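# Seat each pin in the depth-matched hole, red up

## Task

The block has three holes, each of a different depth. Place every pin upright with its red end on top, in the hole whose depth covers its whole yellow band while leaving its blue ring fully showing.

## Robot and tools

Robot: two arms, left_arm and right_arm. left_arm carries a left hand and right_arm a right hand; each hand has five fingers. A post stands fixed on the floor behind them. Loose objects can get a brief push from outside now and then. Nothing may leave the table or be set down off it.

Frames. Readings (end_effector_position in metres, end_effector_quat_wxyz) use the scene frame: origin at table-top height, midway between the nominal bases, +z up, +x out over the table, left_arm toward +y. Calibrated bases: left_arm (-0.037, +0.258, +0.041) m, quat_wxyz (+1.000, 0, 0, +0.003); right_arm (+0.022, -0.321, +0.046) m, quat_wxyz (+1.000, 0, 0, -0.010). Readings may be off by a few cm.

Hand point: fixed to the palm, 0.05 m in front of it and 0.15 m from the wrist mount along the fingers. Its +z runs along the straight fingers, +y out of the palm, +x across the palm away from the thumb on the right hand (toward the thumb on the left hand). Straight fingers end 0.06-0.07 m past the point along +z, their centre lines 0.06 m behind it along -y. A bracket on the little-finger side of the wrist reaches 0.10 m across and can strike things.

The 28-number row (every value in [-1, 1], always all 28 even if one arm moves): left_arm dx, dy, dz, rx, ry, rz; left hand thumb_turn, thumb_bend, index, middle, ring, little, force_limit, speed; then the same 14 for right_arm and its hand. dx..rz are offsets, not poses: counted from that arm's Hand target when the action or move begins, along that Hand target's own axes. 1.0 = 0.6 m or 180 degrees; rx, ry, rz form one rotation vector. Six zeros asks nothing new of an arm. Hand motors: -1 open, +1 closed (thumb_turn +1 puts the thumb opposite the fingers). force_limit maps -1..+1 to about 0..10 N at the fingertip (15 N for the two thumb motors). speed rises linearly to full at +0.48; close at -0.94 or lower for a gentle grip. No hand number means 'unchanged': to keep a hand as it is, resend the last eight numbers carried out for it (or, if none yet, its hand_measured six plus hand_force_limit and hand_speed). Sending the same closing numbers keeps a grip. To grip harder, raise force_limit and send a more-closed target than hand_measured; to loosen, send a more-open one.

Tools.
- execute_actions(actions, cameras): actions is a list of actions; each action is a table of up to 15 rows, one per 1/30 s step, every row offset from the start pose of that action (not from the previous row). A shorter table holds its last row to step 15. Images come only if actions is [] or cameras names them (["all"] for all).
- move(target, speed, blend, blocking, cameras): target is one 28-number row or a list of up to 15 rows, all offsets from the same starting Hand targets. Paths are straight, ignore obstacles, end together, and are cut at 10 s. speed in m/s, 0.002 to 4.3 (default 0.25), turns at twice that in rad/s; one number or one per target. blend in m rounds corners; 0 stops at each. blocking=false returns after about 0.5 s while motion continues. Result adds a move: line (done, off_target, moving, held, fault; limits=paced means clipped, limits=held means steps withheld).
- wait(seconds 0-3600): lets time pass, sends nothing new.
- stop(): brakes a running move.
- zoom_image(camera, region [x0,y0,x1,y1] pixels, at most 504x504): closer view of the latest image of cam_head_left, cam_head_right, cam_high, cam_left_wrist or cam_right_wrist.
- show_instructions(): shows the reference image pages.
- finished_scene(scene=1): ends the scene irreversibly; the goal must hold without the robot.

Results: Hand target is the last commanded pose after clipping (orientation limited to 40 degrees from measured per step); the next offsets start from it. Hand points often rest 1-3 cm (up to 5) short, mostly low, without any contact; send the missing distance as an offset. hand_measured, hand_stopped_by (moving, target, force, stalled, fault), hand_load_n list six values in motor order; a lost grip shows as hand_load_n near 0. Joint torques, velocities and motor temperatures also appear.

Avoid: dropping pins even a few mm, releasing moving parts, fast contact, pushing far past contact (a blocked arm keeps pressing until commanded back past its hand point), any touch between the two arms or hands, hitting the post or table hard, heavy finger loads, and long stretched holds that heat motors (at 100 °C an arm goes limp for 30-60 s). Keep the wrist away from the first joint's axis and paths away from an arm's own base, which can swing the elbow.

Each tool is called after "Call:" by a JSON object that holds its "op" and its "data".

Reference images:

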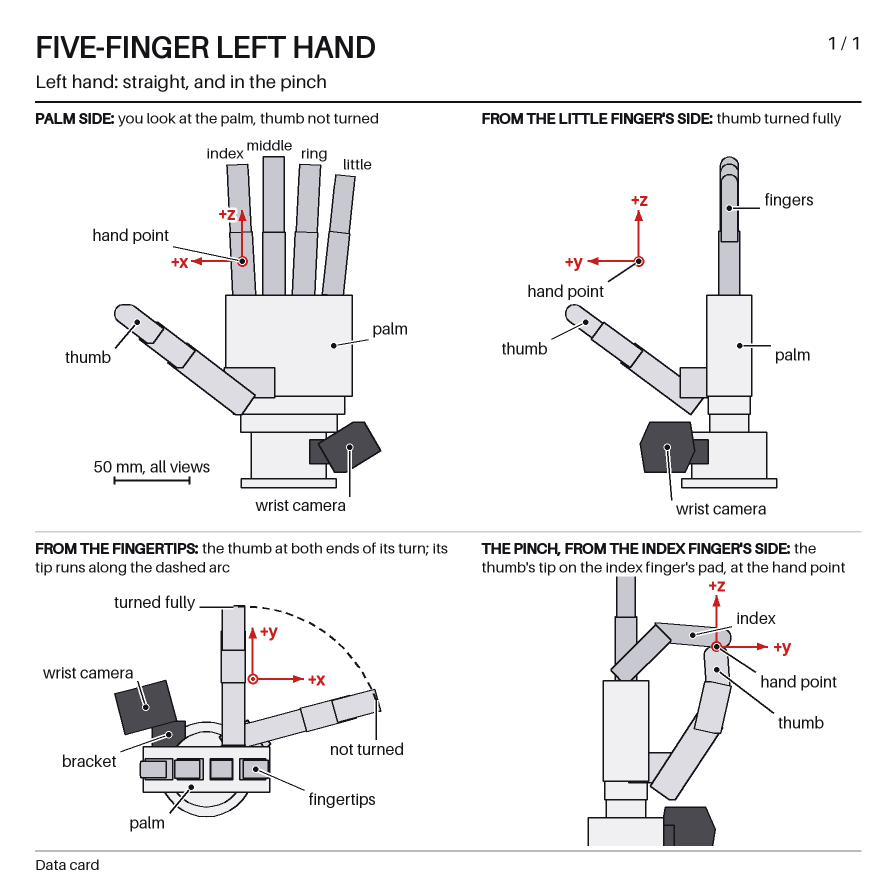

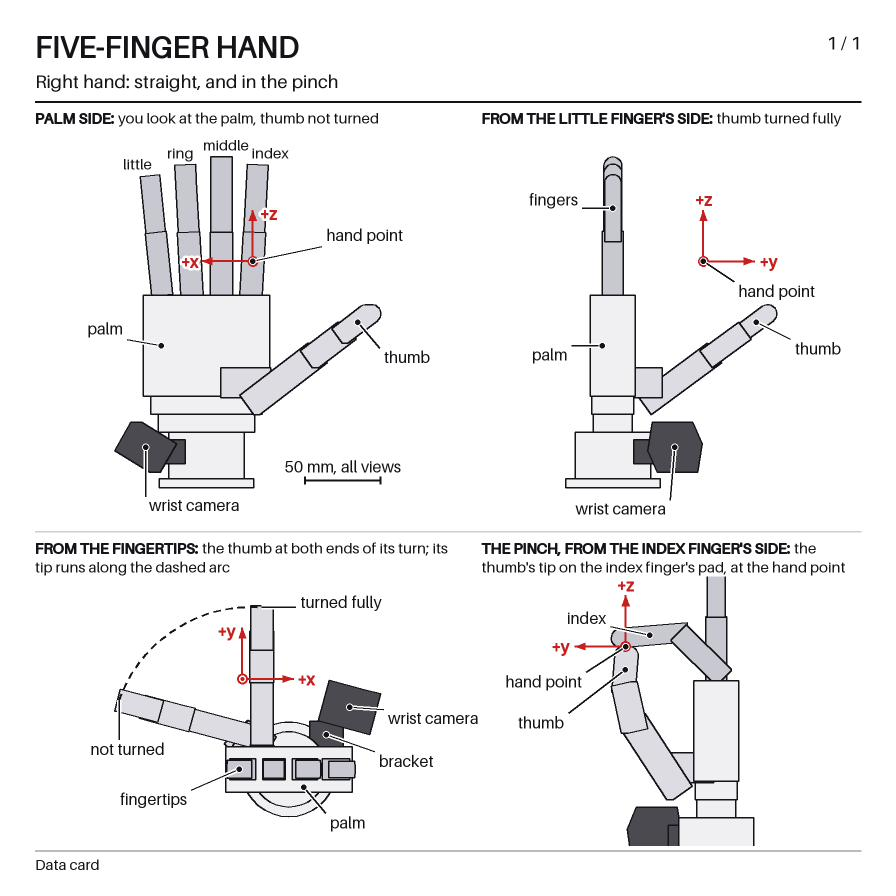

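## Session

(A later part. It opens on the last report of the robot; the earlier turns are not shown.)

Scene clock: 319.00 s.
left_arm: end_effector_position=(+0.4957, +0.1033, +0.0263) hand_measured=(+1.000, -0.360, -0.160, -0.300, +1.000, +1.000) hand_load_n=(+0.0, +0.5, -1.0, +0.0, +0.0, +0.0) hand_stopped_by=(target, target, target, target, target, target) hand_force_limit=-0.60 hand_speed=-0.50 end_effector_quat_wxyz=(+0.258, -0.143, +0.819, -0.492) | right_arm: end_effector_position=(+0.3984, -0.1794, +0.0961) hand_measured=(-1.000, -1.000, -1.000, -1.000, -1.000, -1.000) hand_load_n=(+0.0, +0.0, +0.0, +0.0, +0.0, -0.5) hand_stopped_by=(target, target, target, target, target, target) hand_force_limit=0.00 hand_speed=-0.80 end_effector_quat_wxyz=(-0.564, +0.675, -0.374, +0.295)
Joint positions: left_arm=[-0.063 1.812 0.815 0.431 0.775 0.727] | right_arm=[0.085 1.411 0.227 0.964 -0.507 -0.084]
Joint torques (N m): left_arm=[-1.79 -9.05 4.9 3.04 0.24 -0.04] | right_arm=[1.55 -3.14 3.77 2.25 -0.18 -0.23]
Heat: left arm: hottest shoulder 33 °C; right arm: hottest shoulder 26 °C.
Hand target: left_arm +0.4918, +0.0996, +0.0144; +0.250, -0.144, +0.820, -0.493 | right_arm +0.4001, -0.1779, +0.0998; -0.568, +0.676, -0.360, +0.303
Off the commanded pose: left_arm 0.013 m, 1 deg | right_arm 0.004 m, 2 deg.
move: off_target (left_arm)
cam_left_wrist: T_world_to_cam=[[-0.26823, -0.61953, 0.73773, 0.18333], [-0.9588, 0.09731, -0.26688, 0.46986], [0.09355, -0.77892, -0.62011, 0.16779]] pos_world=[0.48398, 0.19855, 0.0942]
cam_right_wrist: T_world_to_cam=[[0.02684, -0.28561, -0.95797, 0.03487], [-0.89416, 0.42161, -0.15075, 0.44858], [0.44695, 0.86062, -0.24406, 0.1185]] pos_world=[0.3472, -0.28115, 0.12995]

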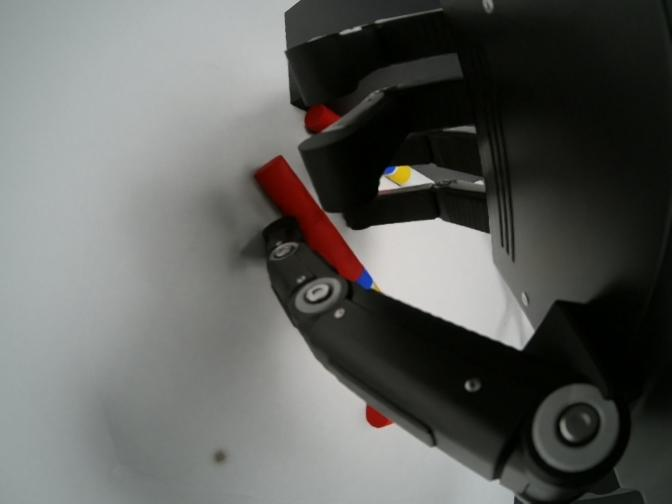

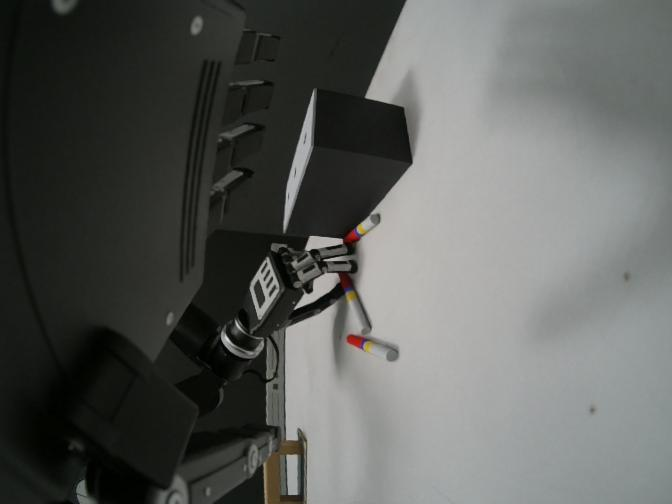

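Call:
{"op": "move", "data": {"target": [0,0,0,0,0,0,1,-0.36,0.0,0.0,1,1,-0.6,-0.8,0,0,0,0,0,0,-1,-1,-1,-1,-1,-1,0,-0.8], "speed": 0.05}}

Call:
{"op": "move", "data": {"target": [0,0,0,0,0,0,1,-0.36,0.25,0.25,1,1,-0.6,-0.94,0,0,0,0,0,0,-1,-1,-1,-1,-1,-1,0,-0.8], "speed": 0.05, "cameras": ["cam_left_wrist","cam_right_wrist"]}}

Scene clock: 321.07 s.
left_arm: end_effector_position=(+0.4950, +0.0982, +0.0271) hand_measured=(+1.000, -0.360, +0.000, +0.000, +1.000, +1.000) hand_load_n=(+0.5, +0.0, +0.0, +0.5, +0.0, +0.0) hand_stopped_by=(target, target, target, target, target, target) hand_force_limit=-0.60 hand_speed=-0.80 end_effector_quat_wxyz=(+0.258, -0.137, +0.819, -0.494) | right_arm: end_effector_position=(+0.3984, -0.1794, +0.0961) hand_measured=(-1.000, -1.000, -1.000, -1.000, -1.000, -1.000) hand_load_n=(-0.5, +0.0, -0.5, +0.0, +0.0, +0.0) hand_stopped_by=(target, target, target, target, target, target) hand_force_limit=0.00 hand_speed=-0.80 end_effector_quat_wxyz=(-0.564, +0.675, -0.374, +0.295)
Joint positions: left_arm=[-0.072 1.812 0.815 0.436 0.776 0.729] | right_arm=[0.085 1.411 0.227 0.964 -0.507 -0.084]
Joint torques (N m): left_arm=[-2.08 -9.11 4.9 2.63 0.2 -0.02] | right_arm=[1.85 -3.08 3.82 2.25 -0.19 -0.24]
Heat: left arm: hottest shoulder 33 °C; right arm: hottest shoulder 26 °C.
Hand target: left_arm +0.4918, +0.0996, +0.0144; +0.250, -0.144, +0.820, -0.493 | right_arm +0.4001, -0.1779, +0.0998; -0.568, +0.676, -0.360, +0.303
Off the commanded pose: left_arm 0.013 m, 1 deg | right_arm 0.004 m, 2 deg.
move: done

Scene clock: 322.73 s.
left_arm: end_effector_position=(+0.4945, +0.0980, +0.0265) hand_measured=(+1.000, -0.360, +0.186, +0.156, +1.000, +1.000) hand_load_n=(-0.5, +1.0, +1.5, +2.0, +0.0, +0.0) hand_stopped_by=(target, target, force, force, target, target) hand_force_limit=-0.60 hand_speed=-0.94 end_effector_quat_wxyz=(+0.256, -0.138, +0.819, -0.495) | right_arm: end_effector_position=(+0.3984, -0.1794, +0.0961) hand_measured=(-1.000, -1.000, -1.000, -1.000, -1.000, -1.000) hand_load_n=(+0.0, +0.0, +0.0, +0.0, +0.0, -0.5) hand_stopped_by=(target, target, target, target, target, target) hand_force_limit=0.00 hand_speed=-0.80 end_effector_quat_wxyz=(-0.564, +0.675, -0.374, +0.295)
Joint positions: left_arm=[-0.072 1.813 0.815 0.436 0.778 0.727] | right_arm=[0.085 1.411 0.227 0.964 -0.507 -0.084]
Joint torques (N m): left_arm=[-1.79 -9.41 4.83 2.67 0.09 0.01] | right_arm=[1.49 -3.14 3.82 2.25 -0.2 -0.25]
Heat: left arm: hottest shoulder 33 °C; right arm: hottest shoulder 26 °C.
Hand target: left_arm +0.4918, +0.0996, +0.0144; +0.250, -0.144, +0.820, -0.493 | right_arm +0.4001, -0.1779, +0.0998; -0.568, +0.676, -0.360, +0.303
Off the commanded pose: left_arm 0.013 m, 1 deg | right_arm 0.004 m, 2 deg.
move: done
cam_left_wrist: T_world_to_cam=[[-0.27763, -0.61495, 0.73808, 0.1838], [-0.95681, 0.10805, -0.26988, 0.4673], [0.08621, -0.78113, -0.61839, 0.1676]] pos_world=[0.48369, 0.19345, 0.0941]
cam_right_wrist: T_world_to_cam=[[0.02684, -0.28561, -0.95797, 0.03487], [-0.89416, 0.42161, -0.15075, 0.44858], [0.44695, 0.86062, -0.24406, 0.1185]] pos_world=[0.3472, -0.28115, 0.12995]

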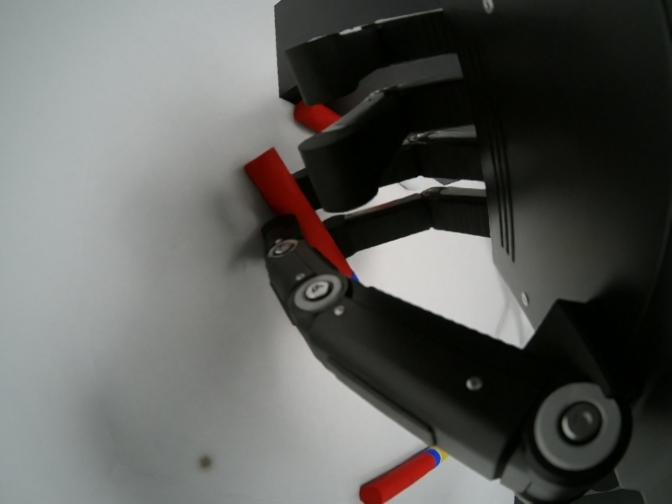

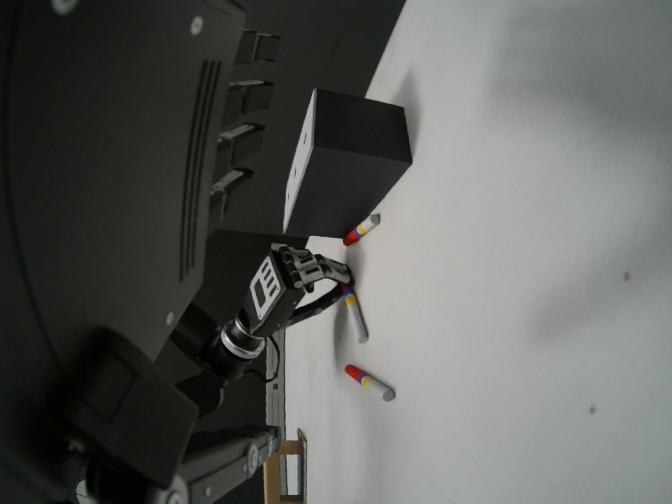

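Call:
{"op": "move", "data": {"target": [0.0036,0.0117,0.0052,0,0,0,1,-0.36,0.25,0.25,1,1,-0.6,-0.94,0,0,0,0,0,0,-1,-1,-1,-1,-1,-1,0,-0.8], "speed": 0.04}}

Scene clock: 323.83 s.
left_arm: end_effector_position=(+0.4959, +0.0980, +0.0260) hand_measured=(+1.000, -0.360, +0.186, +0.156, +1.000, +1.000) hand_load_n=(-0.5, +1.0, +1.0, +2.0, +0.0, +0.0) hand_stopped_by=(target, target, force, force, target, target) hand_force_limit=-0.60 hand_speed=-0.94 end_effector_quat_wxyz=(+0.258, -0.135, +0.816, -0.499) | right_arm: end_effector_position=(+0.3984, -0.1794, +0.0961) hand_measured=(-1.000, -1.000, -1.000, -1.000, -1.000, -1.000) hand_load_n=(+0.0, +0.0, +0.0, +0.0, +0.0, +0.0) hand_stopped_by=(target, target, target, target, target, target) hand_force_limit=0.00 hand_speed=-0.80 end_effector_quat_wxyz=(-0.564, +0.675, -0.374, +0.295)
Joint positions: left_arm=[-0.069 1.821 0.815 0.454 0.787 0.724] | right_arm=[0.085 1.411 0.227 0.964 -0.507 -0.084]
Joint torques (N m): left_arm=[-1.9 -8.59 4.6 2.92 -0.03 0.04] | right_arm=[1.67 -3.19 3.84 2.25 -0.18 -0.24]
Heat: left arm: hottest shoulder 33 °C; right arm: hottest shoulder 26 °C.
Hand target: left_arm +0.4918, +0.0996, +0.0064; +0.250, -0.144, +0.820, -0.493 | right_arm +0.4001, -0.1779, +0.0998; -0.568, +0.676, -0.360, +0.303
Off the commanded pose: left_arm 0.020 m, 2 deg | right_arm 0.004 m, 2 deg.
move: off_target (left_arm)

Call:
{"op": "move", "data": {"target": [0,0,0,0,0,-0.017,1,-0.32,0.03,0.03,1,1,-0.6,-0.7,0,0,0,0,0,0,-1,-1,-1,-1,-1,-1,0,-0.8], "speed": 0.04, "cameras": ["cam_left_wrist"]}}

Scene clock: 325.93 s.
left_arm: end_effector_position=(+0.4964, +0.1011, +0.0260) hand_measured=(+1.000, -0.320, +0.030, +0.030, +1.000, +1.000) hand_load_n=(+0.0, +0.0, +0.0, -2.0, +0.0, +0.0) hand_stopped_by=(target, target, target, target, target, target) hand_force_limit=-0.60 hand_speed=-0.70 end_effector_quat_wxyz=(+0.254, -0.152, +0.813, -0.501) | right_arm: end_effector_position=(+0.3984, -0.1794, +0.0961) hand_measured=(-1.000, -1.000, -1.000, -1.000, -1.000, -1.000) hand_load_n=(+0.0, +0.0, +0.0, +0.0, +0.0, +0.0) hand_stopped_by=(target, target, target, target, target, target) hand_force_limit=0.00 hand_speed=-0.80 end_effector_quat_wxyz=(-0.564, +0.675, -0.374, +0.295)
Joint positions: left_arm=[-0.061 1.822 0.815 0.459 0.784 0.692] | right_arm=[0.085 1.411 0.227 0.964 -0.507 -0.084]
Joint torques (N m): left_arm=[-1.61 -8.7 5.26 2.41 0.05 -0.08] | right_arm=[1.44 -3.08 3.77 2.22 -0.19 -0.23]
Heat: left arm: hottest shoulder 33 °C; right arm: hottest shoulder 26 °C.
Hand target: left_arm +0.4918, +0.0996, +0.0064; +0.237, -0.166, +0.816, -0.500 | right_arm +0.4001, -0.1779, +0.0998; -0.568, +0.676, -0.360, +0.303
Off the commanded pose: left_arm 0.020 m, 3 deg | right_arm 0.004 m, 2 deg.
move: off_target (left_arm)
cam_left_wrist: T_world_to_cam=[[-0.25695, -0.60215, 0.75591, 0.17452], [-0.9619, 0.08376, -0.26025, 0.47333], [0.0934, -0.79398, -0.60073, 0.16683]] pos_world=[0.48456, 0.1979, 0.09148]

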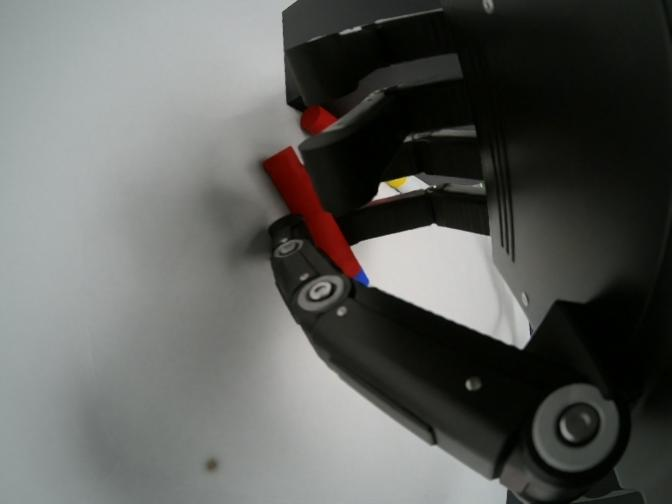

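Call:
{"op": "move", "data": {"target": [0.0018,0.0059,0.0026,-0.022,0,0,1,-0.32,0.0,0.0,1,1,-0.6,-0.7,0,0,0,0,0,0,-1,-1,-1,-1,-1,-1,0,-0.8], "speed": 0.04, "cameras": ["cam_left_wrist"]}}

Scene clock: 328.47 s.
left_arm: end_effector_position=(+0.4964, +0.1007, +0.0254) hand_measured=(+1.000, -0.320, +0.000, +0.002, +1.000, +1.000) hand_load_n=(+0.0, +0.0, +0.0, -3.5, +0.0, +0.0) hand_stopped_by=(target, target, target, target, target, target) hand_force_limit=-0.60 hand_speed=-0.70 end_effector_quat_wxyz=(+0.246, -0.168, +0.821, -0.487) | right_arm: end_effector_position=(+0.3984, -0.1794, +0.0961) hand_measured=(-1.000, -1.000, -1.000, -1.000, -1.000, -1.000) hand_load_n=(+0.0, +0.0, +0.0, +0.0, +0.0, +0.0) hand_stopped_by=(target, target, target, target, target, target) hand_force_limit=0.00 hand_speed=-0.80 end_effector_quat_wxyz=(-0.564, +0.675, -0.374, +0.295)
Joint positions: left_arm=[-0.072 1.81 0.828 0.401 0.746 0.686] | right_arm=[0.085 1.411 0.227 0.964 -0.507 -0.084]
Joint torques (N m): left_arm=[-3.31 -8.64 6.04 0.75 -0.62 0.28] | right_arm=[1.73 -3.25 3.79 2.26 -0.18 -0.25]
Heat: left arm: hottest shoulder 33 °C; right arm: hottest shoulder 26 °C.
Hand target: left_arm +0.4916, +0.0994, +0.0024; +0.231, -0.174, +0.833, -0.471 | right_arm +0.4001, -0.1779, +0.0998; -0.568, +0.676, -0.360, +0.303
Off the commanded pose: left_arm 0.024 m, 3 deg | right_arm 0.004 m, 2 deg.
move: off_target (left_arm)
cam_left_wrist: T_world_to_cam=[[-0.21441, -0.62224, 0.75289, 0.15578], [-0.97261, 0.06515, -0.22313, 0.4794], [0.08979, -0.78011, -0.61916, 0.16706]] pos_world=[0.48467, 0.19602, 0.09312]

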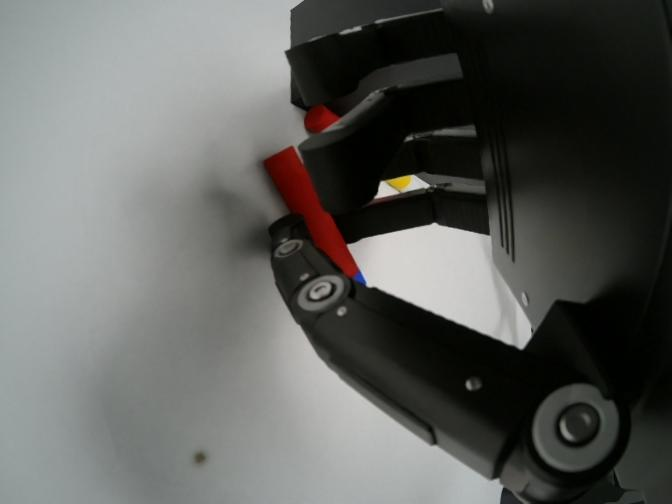

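Call:
{"op": "move", "data": {"target": [0,0,0,0,0,0,1,-0.32,0.25,0.25,1,1,-0.6,-0.94,0,0,0,0,0,0,-1,-1,-1,-1,-1,-1,0,-0.8], "speed": 0.04, "cameras": ["cam_left_wrist"]}}

Scene clock: 330.83 s.
left_arm: end_effector_position=(+0.4972, +0.0992, +0.0256) hand_measured=(+1.000, -0.320, +0.190, +0.044, +1.000, +1.000) hand_load_n=(-0.5, +2.5, +2.0, +0.5, +0.5, +0.0) hand_stopped_by=(target, target, force, force, target, target) hand_force_limit=-0.60 hand_speed=-0.94 end_effector_quat_wxyz=(+0.248, -0.167, +0.821, -0.486) | right_arm: end_effector_position=(+0.3984, -0.1794, +0.0961) hand_measured=(-1.000, -1.000, -1.000, -1.000, -1.000, -1.000) hand_load_n=(+0.0, +0.0, +0.0, +0.0, +0.0, +0.0) hand_stopped_by=(target, target, target, target, target, target) hand_force_limit=0.00 hand_speed=-0.80 end_effector_quat_wxyz=(-0.564, +0.675, -0.374, +0.295)
Joint positions: left_arm=[-0.076 1.81 0.829 0.401 0.74 0.687] | right_arm=[0.085 1.411 0.227 0.964 -0.507 -0.084]
Joint torques (N m): left_arm=[-2.96 -8.59 5.93 0.72 -0.37 0.28] | right_arm=[1.67 -3.08 3.77 2.18 -0.2 -0.23]
Heat: left arm: hottest shoulder 33 °C; right arm: hottest shoulder 26 °C.
Hand target: left_arm +0.4916, +0.0994, +0.0024; +0.231, -0.174, +0.833, -0.471 | right_arm +0.4001, -0.1779, +0.0998; -0.568, +0.676, -0.360, +0.303
Off the commanded pose: left_arm 0.024 m, 3 deg | right_arm 0.004 m, 2 deg.
move: done
cam_left_wrist: T_world_to_cam=[[-0.21661, -0.62525, 0.74976, 0.15636], [-0.97196, 0.06616, -0.22563, 0.47994], [0.09148, -0.77761, -0.62205, 0.16488]] pos_world=[0.48527, 0.19423, 0.09362]

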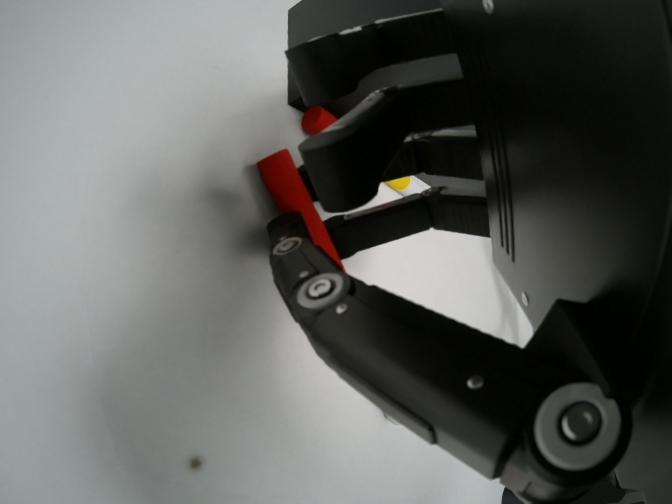

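Call:
{"op": "move", "data": {"target": [0,0,0,0,0,0,1,-0.32,0.25,0.3,1,1,-0.4,-0.94,0,0,0,0,0,0,-1,-1,-1,-1,-1,-1,0,-0.8], "speed": 0.04, "cameras": ["cam_left_wrist"]}}

Scene clock: 332.00 s.
left_arm: end_effector_position=(+0.4979, +0.0985, +0.0260) hand_measured=(+1.000, -0.320, +0.190, +0.050, +1.000, +1.000) hand_load_n=(-0.5, +2.0, +2.0, +1.5, +0.0, +0.0) hand_stopped_by=(target, target, force, force, target, target) hand_force_limit=-0.40 hand_speed=-0.94 end_effector_quat_wxyz=(+0.249, -0.166, +0.821, -0.486) | right_arm: end_effector_position=(+0.3984, -0.1794, +0.0961) hand_measured=(-1.000, -1.000, -1.000, -1.000, -1.000, -1.000) hand_load_n=(-0.5, +0.0, +0.0, +0.0, +0.0, +0.0) hand_stopped_by=(target, target, target, target, target, target) hand_force_limit=0.00 hand_speed=-0.80 end_effector_quat_wxyz=(-0.564, +0.675, -0.374, +0.295)
Joint positions: left_arm=[-0.078 1.81 0.831 0.401 0.738 0.687] | right_arm=[0.085 1.411 0.227 0.964 -0.507 -0.084]
Joint torques (N m): left_arm=[-2.9 -8.88 5.74 0.79 -0.34 0.26] | right_arm=[1.67 -3.14 3.82 2.21 -0.18 -0.23]
Heat: left arm: hottest shoulder 33 °C; right arm: hottest shoulder 26 °C.
Hand target: left_arm +0.4916, +0.0994, +0.0024; +0.231, -0.174, +0.833, -0.471 | right_arm +0.4001, -0.1779, +0.0998; -0.568, +0.676, -0.360, +0.303
Off the commanded pose: left_arm 0.024 m, 3 deg | right_arm 0.004 m, 2 deg.
move: done
cam_left_wrist: T_world_to_cam=[[-0.21796, -0.62577, 0.74894, 0.15644], [-0.97159, 0.06657, -0.22713, 0.48059], [0.09228, -0.77717, -0.62249, 0.16422]] pos_world=[0.48588, 0.19353, 0.09422]

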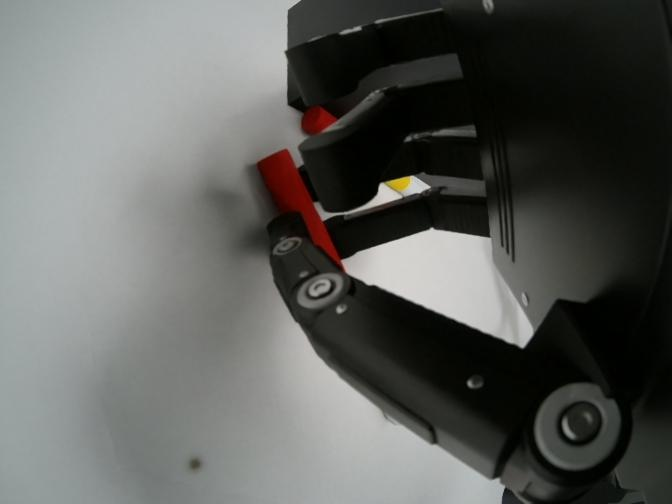

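Call:
{"op": "move", "data": {"target": [0,0,0,0,0,0,1,-0.32,0.1,0.14,1,1,-0.4,-0.9,0,0,0,0,0,0,-1,-1,-1,-1,-1,-1,0,-0.8], "speed": 0.04, "cameras": ["cam_left_wrist"]}}

Scene clock: 333.43 s.
left_arm: end_effector_position=(+0.4980, +0.0986, +0.0260) hand_measured=(+1.000, -0.320, +0.100, +0.058, +1.000, +1.000) hand_load_n=(+0.0, +0.0, +0.5, +2.0, +0.0, +0.0) hand_stopped_by=(target, target, target, force, target, target) hand_force_limit=-0.40 hand_speed=-0.90 end_effector_quat_wxyz=(+0.249, -0.166, +0.821, -0.486) | right_arm: end_effector_position=(+0.3984, -0.1794, +0.0961) hand_measured=(-1.000, -1.000, -1.000, -1.000, -1.000, -1.000) hand_load_n=(+0.0, +0.0, +0.0, +0.0, +0.0, +0.0) hand_stopped_by=(target, target, target, target, target, target) hand_force_limit=0.00 hand_speed=-0.80 end_effector_quat_wxyz=(-0.564, +0.675, -0.374, +0.295)
Joint positions: left_arm=[-0.078 1.81 0.831 0.401 0.738 0.689] | right_arm=[0.085 1.411 0.227 0.964 -0.507 -0.084]
Joint torques (N m): left_arm=[-2.67 -8.53 5.89 0.9 -0.3 0.25] | right_arm=[1.61 -3.08 3.82 2.28 -0.17 -0.23]
Heat: left arm: hottest shoulder 33 °C; right arm: hottest shoulder 26 °C.
Hand target: left_arm +0.4916, +0.0994, +0.0024; +0.231, -0.174, +0.833, -0.471 | right_arm +0.4001, -0.1779, +0.0998; -0.568, +0.676, -0.360, +0.303
Off the commanded pose: left_arm 0.024 m, 3 deg | right_arm 0.004 m, 2 deg.
move: done
cam_left_wrist: T_world_to_cam=[[-0.21916, -0.6263, 0.74814, 0.15723], [-0.9713, 0.06738, -0.22813, 0.48048], [0.09247, -0.77667, -0.62309, 0.16408]] pos_world=[0.48598, 0.19353, 0.09422]

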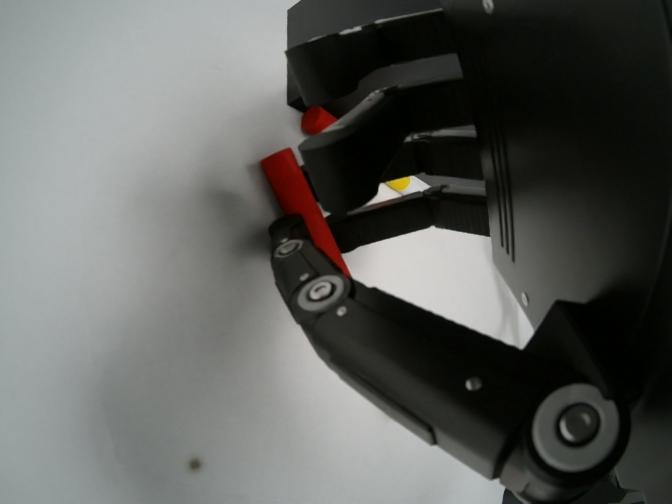

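Call:
{"op": "move", "data": {"target": [-0.004,-0.0142,-0.0062,0,0,0,1,-0.32,0.1,0.2,1,1,-0.4,-0.9,0,0,0,0,0,0,-1,-1,-1,-1,-1,-1,0,-0.8], "speed": 0.04, "cameras": ["cam_left_wrist"]}}

Scene clock: 334.73 s.
left_arm: end_effector_position=(+0.4978, +0.0981, +0.0265) hand_measured=(+1.000, -0.320, +0.100, +0.064, +1.000, +1.000) hand_load_n=(+0.0, +0.0, +0.0, +2.5, +0.0, +0.0) hand_stopped_by=(target, target, target, force, target, target) hand_force_limit=-0.40 hand_speed=-0.90 end_effector_quat_wxyz=(+0.244, -0.168, +0.824, -0.483) | right_arm: end_effector_position=(+0.3984, -0.1794, +0.0961) hand_measured=(-1.000, -1.000, -1.000, -1.000, -1.000, -1.000) hand_load_n=(+0.0, +0.0, +0.0, +0.0, +0.0, +0.0) hand_stopped_by=(target, target, target, target, target, target) hand_force_limit=0.00 hand_speed=-0.80 end_effector_quat_wxyz=(-0.564, +0.675, -0.374, +0.295)
Joint positions: left_arm=[-0.08 1.807 0.838 0.376 0.737 0.69] | right_arm=[0.085 1.411 0.227 0.964 -0.507 -0.084]
Joint torques (N m): left_arm=[-2.96 -9.88 5.52 0.7 -0.24 0.22] | right_arm=[1.61 -3.14 3.79 2.26 -0.18 -0.23]
Heat: left arm: hottest shoulder 33 °C; right arm: hottest shoulder 26 °C.
Hand target: left_arm +0.4922, +0.0991, +0.0119; +0.231, -0.174, +0.833, -0.471 | right_arm +0.4001, -0.1779, +0.0998; -0.568, +0.676, -0.360, +0.303
Off the commanded pose: left_arm 0.016 m, 2 deg | right_arm 0.004 m, 2 deg.
move: off_target (left_arm)
cam_left_wrist: T_world_to_cam=[[-0.21026, -0.62814, 0.74916, 0.1522], [-0.97404, 0.06882, -0.21566, 0.48136], [0.08391, -0.77505, -0.6263, 0.1682]] pos_world=[0.48676, 0.19284, 0.09513]

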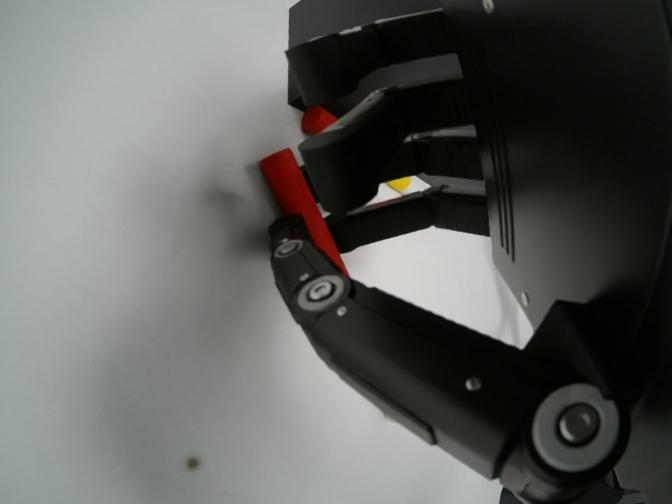

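Call:
{"op": "zoom_image", "data": {"camera": "cam_left_wrist", "region": [240, 130, 400, 290]}}

Call:
{"op": "wait", "data": {"seconds": 0.05, "cameras": ["cam_right_wrist"]}}

Call:
{"op": "zoom_image", "data": {"camera": "cam_right_wrist", "region": [280, 210, 420, 350]}}

Scaled by 3.150 from the camera's image (finer frame: 960x720).

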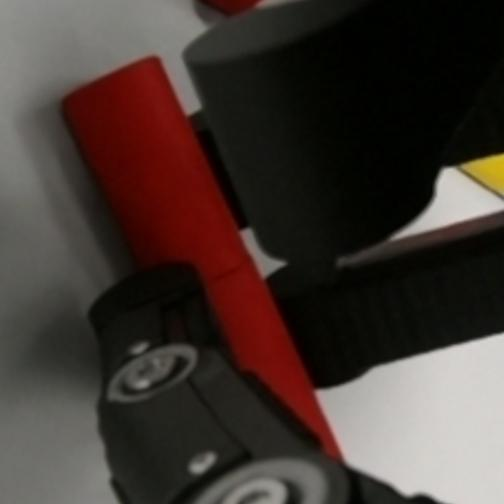

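Scene clock: 335.47 s.
left_arm: end_effector_position=(+0.4978, +0.0981, +0.0265) hand_measured=(+1.000, -0.320, +0.100, +0.064, +1.000, +1.000) hand_load_n=(+0.0, +0.5, +0.0, +2.5, +0.0, +0.0) hand_stopped_by=(target, target, target, force, target, target) hand_force_limit=-0.40 hand_speed=-0.90 end_effector_quat_wxyz=(+0.244, -0.168, +0.824, -0.483) | right_arm: end_effector_position=(+0.3984, -0.1794, +0.0961) hand_measured=(-1.000, -1.000, -1.000, -1.000, -1.000, -1.000) hand_load_n=(+0.0, +0.0, +0.0, +0.0, +0.0, +0.0) hand_stopped_by=(target, target, target, target, target, target) hand_force_limit=0.00 hand_speed=-0.80 end_effector_quat_wxyz=(-0.564, +0.675, -0.374, +0.295)
Joint positions: left_arm=[-0.08 1.807 0.838 0.376 0.737 0.69] | right_arm=[0.085 1.411 0.227 0.964 -0.507 -0.084]
Joint torques (N m): left_arm=[-3.25 -10.4 5.61 0.66 -0.27 0.23] | right_arm=[1.49 -3.08 3.81 2.22 -0.18 -0.25]
Heat: left arm: hottest shoulder 33 °C; right arm: hottest shoulder 26 °C.
Hand target: left_arm +0.4922, +0.0991, +0.0119; +0.231, -0.174, +0.833, -0.471 | right_arm +0.4001, -0.1779, +0.0998; -0.568, +0.676, -0.360, +0.303
Off the commanded pose: left_arm 0.016 m, 2 deg | right_arm 0.004 m, 2 deg.
wait: 0.07 s; at rest from the start
cam_right_wrist: T_world_to_cam=[[0.02684, -0.28561, -0.95797, 0.03487], [-0.89416, 0.42161, -0.15075, 0.44858], [0.44695, 0.86062, -0.24406, 0.1185]] pos_world=[0.3472, -0.28115, 0.12995]

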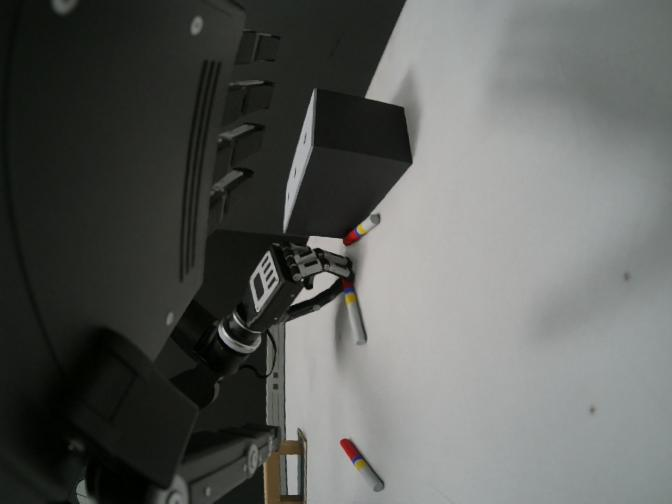

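Scaled by 3.600 from the camera's image (finer frame: 960x720).

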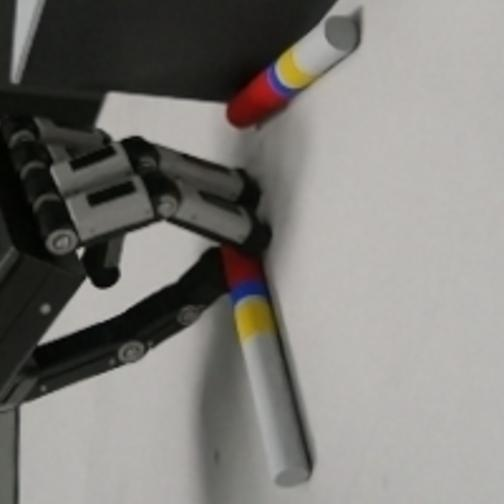

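Call:
{"op": "wait", "data": {"seconds": 0.1, "cameras": ["cam_right_wrist","cam_head_left"]}}

Scene clock: 335.93 s.
left_arm: end_effector_position=(+0.4978, +0.0981, +0.0265) hand_measured=(+1.000, -0.320, +0.100, +0.064, +1.000, +1.000) hand_load_n=(+0.0, +0.0, +0.0, +2.5, +0.0, +0.0) hand_stopped_by=(target, target, target, force, target, target) hand_force_limit=-0.40 hand_speed=-0.90 end_effector_quat_wxyz=(+0.244, -0.168, +0.824, -0.483) | right_arm: end_effector_position=(+0.3984, -0.1794, +0.0961) hand_measured=(-1.000, -1.000, -1.000, -1.000, -1.000, -1.000) hand_load_n=(-0.5, -0.5, +0.0, +0.0, +0.0, +0.0) hand_stopped_by=(target, target, target, target, target, target) hand_force_limit=0.00 hand_speed=-0.80 end_effector_quat_wxyz=(-0.564, +0.675, -0.374, +0.295)
Joint positions: left_arm=[-0.08 1.807 0.838 0.376 0.737 0.69] | right_arm=[0.085 1.411 0.227 0.964 -0.507 -0.084]
Joint torques (N m): left_arm=[-2.43 -10.58 5.59 0.65 -0.26 0.22] | right_arm=[1.85 -3.19 3.78 2.26 -0.18 -0.23]
Heat: left arm: hottest shoulder 33 °C; right arm: hottest shoulder 26 °C.
Hand target: left_arm +0.4922, +0.0991, +0.0119; +0.231, -0.174, +0.833, -0.471 | right_arm +0.4001, -0.1779, +0.0998; -0.568, +0.676, -0.360, +0.303
Off the commanded pose: left_arm 0.016 m, 2 deg | right_arm 0.004 m, 2 deg.
wait: 0.10 s; at rest from the start
cam_right_wrist: T_world_to_cam=[[0.02684, -0.28561, -0.95797, 0.03487], [-0.89416, 0.42161, -0.15075, 0.44858], [0.44695, 0.86062, -0.24406, 0.1185]] pos_world=[0.3472, -0.28115, 0.12995]
Images, in order (width x height): cam_head_left 896x504, cam_right_wrist 672x504.

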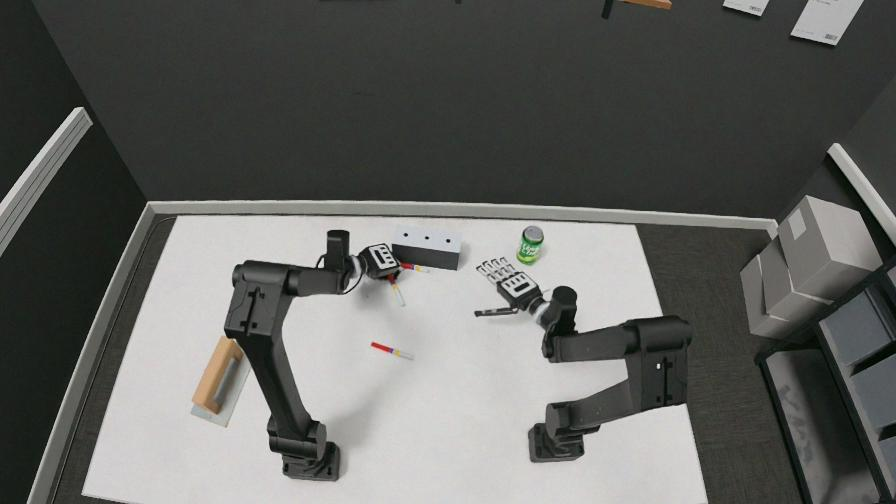

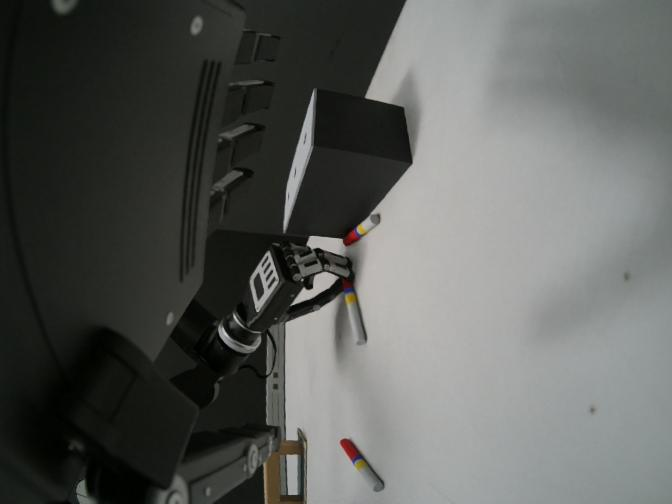

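Call:
{"op": "move", "data": {"target": [0.0025,0.0088,0.0038,0,0,0,1,-0.32,0.3,0.3,1,1,0.0,-0.94,0,0,0,0,0,0,-1,-1,-1,-1,-1,-1,0,-0.8], "speed": 0.04, "cameras": ["cam_left_wrist"]}}

Scene clock: 337.80 s.
left_arm: end_effector_position=(+0.4977, +0.0984, +0.0262) hand_measured=(+1.000, -0.322, +0.194, +0.142, +1.000, +1.000) hand_load_n=(+0.0, +6.5, +5.0, +4.5, +0.5, +0.0) hand_stopped_by=(target, target, force, force, target, target) hand_force_limit=0.00 hand_speed=-0.94 end_effector_quat_wxyz=(+0.244, -0.169, +0.824, -0.483) | right_arm: end_effector_position=(+0.3984, -0.1794, +0.0961) hand_measured=(-1.000, -1.000, -1.000, -1.000, -1.000, -1.000) hand_load_n=(+0.0, +0.0, +0.0, +0.0, +0.0, +0.0) hand_stopped_by=(target, target, target, target, target, target) hand_force_limit=0.00 hand_speed=-0.80 end_effector_quat_wxyz=(-0.564, +0.675, -0.374, +0.295)
Joint positions: left_arm=[-0.08 1.807 0.838 0.375 0.735 0.69] | right_arm=[0.085 1.411 0.227 0.964 -0.507 -0.084]
Joint torques (N m): left_arm=[-2.2 -9.35 5.49 1.36 -0.24 0.24] | right_arm=[1.55 -3.14 3.81 2.25 -0.18 -0.23]
Heat: left arm: hottest shoulder 33 °C; right arm: hottest shoulder 26 °C.
Hand target: left_arm +0.4918, +0.0993, +0.0060; +0.231, -0.174, +0.833, -0.471 | right_arm +0.4001, -0.1779, +0.0998; -0.568, +0.676, -0.360, +0.303
Off the commanded pose: left_arm 0.021 m, 2 deg | right_arm 0.004 m, 2 deg.
move: off_target (left_arm)
cam_left_wrist: T_world_to_cam=[[-0.20832, -0.62914, 0.74886, 0.15171], [-0.97445, 0.06781, -0.2141, 0.48136], [0.08391, -0.77433, -0.62719, 0.16819]] pos_world=[0.48655, 0.19304, 0.09493]

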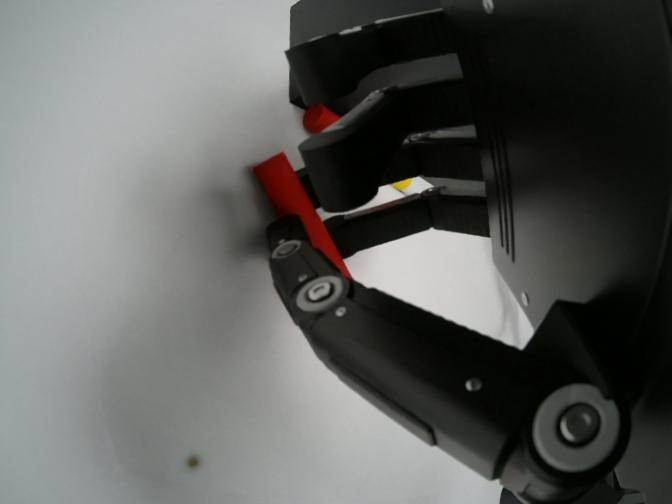

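Call:
{"op": "move", "data": {"target": [0,0,0,0,0,0,1,-0.32,0.4,0.4,1,1,0.45,-0.94,0,0,0,0,0,0,-1,-1,-1,-1,-1,-1,0,-0.8], "speed": 0.04, "cameras": ["cam_left_wrist"]}}

Call:
{"op": "zoom_image", "data": {"camera": "cam_left_wrist", "region": [230, 130, 390, 290]}}

Scene clock: 338.97 s.
left_arm: end_effector_position=(+0.4977, +0.0984, +0.0262) hand_measured=(+1.000, -0.322, +0.208, +0.152, +1.000, +1.000) hand_load_n=(+0.0, +10.0, +7.0, +6.5, +0.0, +0.0) hand_stopped_by=(target, target, force, force, target, target) hand_force_limit=0.45 hand_speed=-0.94 end_effector_quat_wxyz=(+0.244, -0.169, +0.824, -0.483) | right_arm: end_effector_position=(+0.3984, -0.1794, +0.0961) hand_measured=(-1.000, -1.000, -1.000, -1.000, -1.000, -1.000) hand_load_n=(+0.0, +0.0, +0.0, +0.0, +0.0, +0.0) hand_stopped_by=(target, target, target, target, target, target) hand_force_limit=0.00 hand_speed=-0.80 end_effector_quat_wxyz=(-0.564, +0.675, -0.374, +0.295)
Joint positions: left_arm=[-0.08 1.807 0.838 0.375 0.735 0.69] | right_arm=[0.085 1.411 0.227 0.964 -0.507 -0.084]
Joint torques (N m): left_arm=[-2.37 -9.23 5.33 1.36 -0.2 0.25] | right_arm=[1.61 -2.96 3.81 2.22 -0.19 -0.25]
Heat: left arm: hottest shoulder 33 °C; right arm: hottest shoulder 26 °C.
Hand target: left_arm +0.4918, +0.0993, +0.0060; +0.231, -0.174, +0.833, -0.471 | right_arm +0.4001, -0.1779, +0.0998; -0.568, +0.676, -0.360, +0.303
Off the commanded pose: left_arm 0.021 m, 2 deg | right_arm 0.004 m, 2 deg.
move: done
cam_left_wrist: T_world_to_cam=[[-0.20832, -0.62914, 0.74886, 0.15171], [-0.97445, 0.06781, -0.2141, 0.48136], [0.08391, -0.77433, -0.62719, 0.16819]] pos_world=[0.48655, 0.19304, 0.09493]

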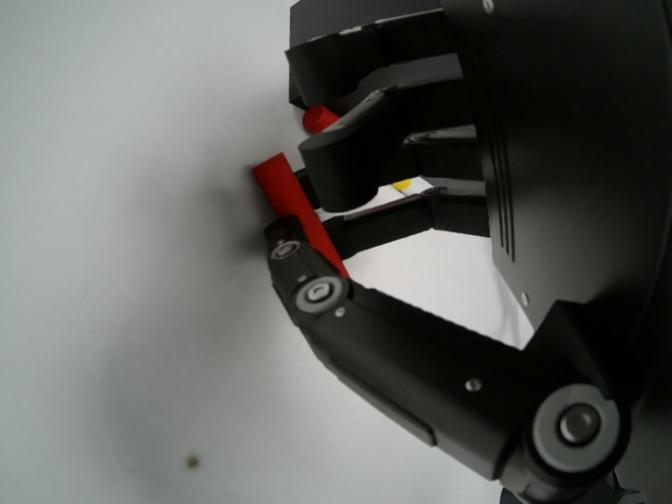

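Scaled by 3.150 from the camera's image (finer frame: 960x720).

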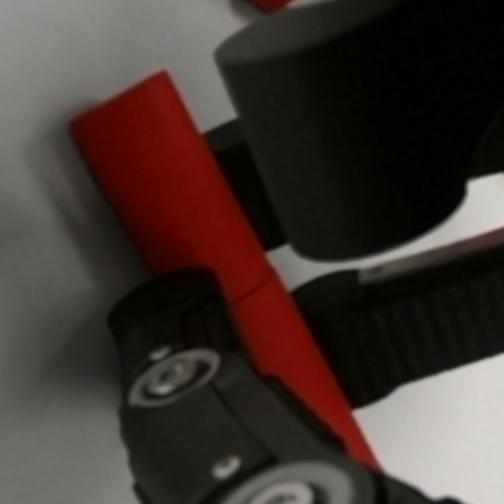

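Call:
{"op": "move", "data": {"target": [-0.01,-0.0365,-0.0155,0,0,0,1,-0.32,0.4,0.4,1,1,0.45,-0.94,0,0,0,0,0,0,-1,-1,-1,-1,-1,-1,0,-0.8], "speed": 0.03, "cameras": ["cam_left_wrist","cam_right_wrist"]}}

Scene clock: 340.97 s.
left_arm: end_effector_position=(+0.4915, +0.1016, +0.0271) hand_measured=(+1.000, -0.322, +0.208, +0.152, +1.000, +1.000) hand_load_n=(+0.0, +10.5, +7.0, +6.5, +0.0, +0.0) hand_stopped_by=(target, target, force, force, target, target) hand_force_limit=0.45 hand_speed=-0.94 end_effector_quat_wxyz=(+0.234, -0.178, +0.831, -0.472) | right_arm: end_effector_position=(+0.3984, -0.1794, +0.0961) hand_measured=(-1.000, -1.000, -1.000, -1.000, -1.000, -1.000) hand_load_n=(+0.0, +0.0, +0.0, +0.0, -0.5, +0.0) hand_stopped_by=(target, target, target, target, target, target) hand_force_limit=0.00 hand_speed=-0.80 end_effector_quat_wxyz=(-0.564, +0.675, -0.374, +0.295)
Joint positions: left_arm=[-0.08 1.786 0.838 0.313 0.72 0.7] | right_arm=[0.085 1.411 0.227 0.964 -0.507 -0.084]
Joint torques (N m): left_arm=[-3.14 -11.34 6.71 1.07 0.09 0.17] | right_arm=[1.61 -3.25 3.81 2.24 -0.19 -0.24]
Heat: left arm: hottest shoulder 33 °C; right arm: hottest shoulder 26 °C.
Hand target: left_arm +0.4933, +0.0981, +0.0305; +0.231, -0.174, +0.833, -0.471 | right_arm +0.4001, -0.1779, +0.0998; -0.568, +0.676, -0.360, +0.303
Off the commanded pose: left_arm 0.005 m, 1 deg | right_arm 0.004 m, 2 deg.
move: done
cam_left_wrist: T_world_to_cam=[[-0.17856, -0.64336, 0.74445, 0.13875], [-0.98145, 0.06275, -0.18118, 0.47842], [0.06985, -0.76299, -0.64262, 0.178]] pos_world=[0.48189, 0.19506, 0.09777]
cam_right_wrist: T_world_to_cam=[[0.02684, -0.28561, -0.95797, 0.03487], [-0.89416, 0.42161, -0.15075, 0.44858], [0.44695, 0.86062, -0.24406, 0.1185]] pos_world=[0.3472, -0.28115, 0.12995]

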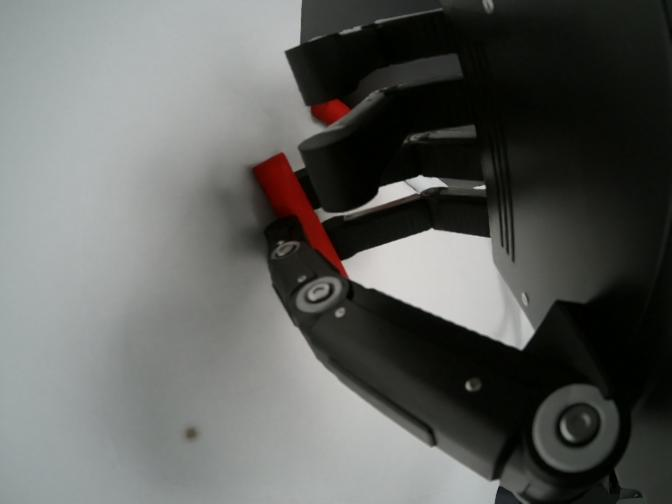

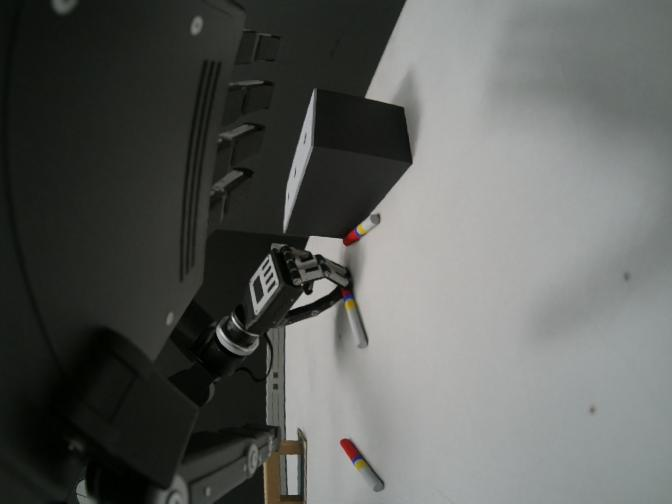

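Call:
{"op": "move", "data": {"target": [-0.00736,-0.02884,-0.01495,0,0,0,1,-0.32,0.4,0.4,1,1,0.45,-0.94,0,0,0,0,0,0,-1,-1,-1,-1,-1,-1,0,-0.8], "speed": 0.03, "cameras": ["cam_left_wrist","cam_right_wrist"]}}

Scene clock: 342.70 s.
left_arm: end_effector_position=(+0.4821, +0.1057, +0.0293) hand_measured=(+1.000, -0.322, +0.208, +0.152, +1.000, +1.000) hand_load_n=(+0.5, +10.0, +6.0, +6.0, +0.0, +0.0) hand_stopped_by=(target, target, force, force, target, target) hand_force_limit=0.45 hand_speed=-0.94 end_effector_quat_wxyz=(+0.216, -0.192, +0.837, -0.465) | right_arm: end_effector_position=(+0.3984, -0.1794, +0.0961) hand_measured=(-1.000, -1.000, -1.000, -1.000, -1.000, -1.000) hand_load_n=(-0.5, +0.0, +0.0, +0.0, -0.5, +0.0) hand_stopped_by=(target, target, target, target, target, target) hand_force_limit=0.00 hand_speed=-0.80 end_effector_quat_wxyz=(-0.564, +0.675, -0.374, +0.295)
Joint positions: left_arm=[-0.073 1.761 0.838 0.241 0.718 0.698] | right_arm=[0.085 1.411 0.227 0.964 -0.507 -0.084]
Joint torques (N m): left_arm=[-2.9 -13.16 7.41 1.8 0.25 0.17] | right_arm=[1.55 -3.14 3.79 2.21 -0.19 -0.24]
Heat: left arm: hottest shoulder 33 °C; right arm: hottest shoulder 26 °C.
Hand target: left_arm +0.4933, +0.0981, +0.0505; +0.231, -0.174, +0.833, -0.471 | right_arm +0.4001, -0.1779, +0.0998; -0.568, +0.676, -0.360, +0.303
Off the commanded pose: left_arm 0.025 m, 3 deg | right_arm 0.004 m, 2 deg.
move: off_target (left_arm)
cam_left_wrist: T_world_to_cam=[[-0.13717, -0.64723, 0.74986, 0.1183], [-0.98954, 0.05535, -0.13323, 0.47264], [0.04472, -0.76029, -0.64805, 0.19513]] pos_world=[0.4752, 0.19876, 0.10071]
cam_right_wrist: T_world_to_cam=[[0.02684, -0.28561, -0.95797, 0.03487], [-0.89416, 0.42161, -0.15075, 0.44858], [0.44695, 0.86062, -0.24406, 0.1185]] pos_world=[0.3472, -0.28115, 0.12995]

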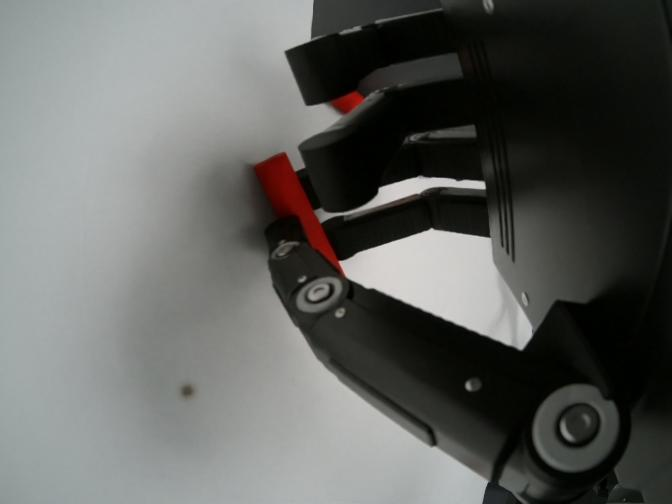

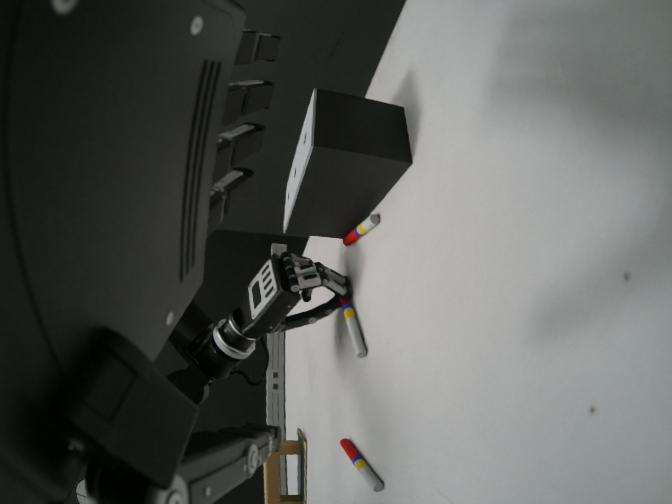

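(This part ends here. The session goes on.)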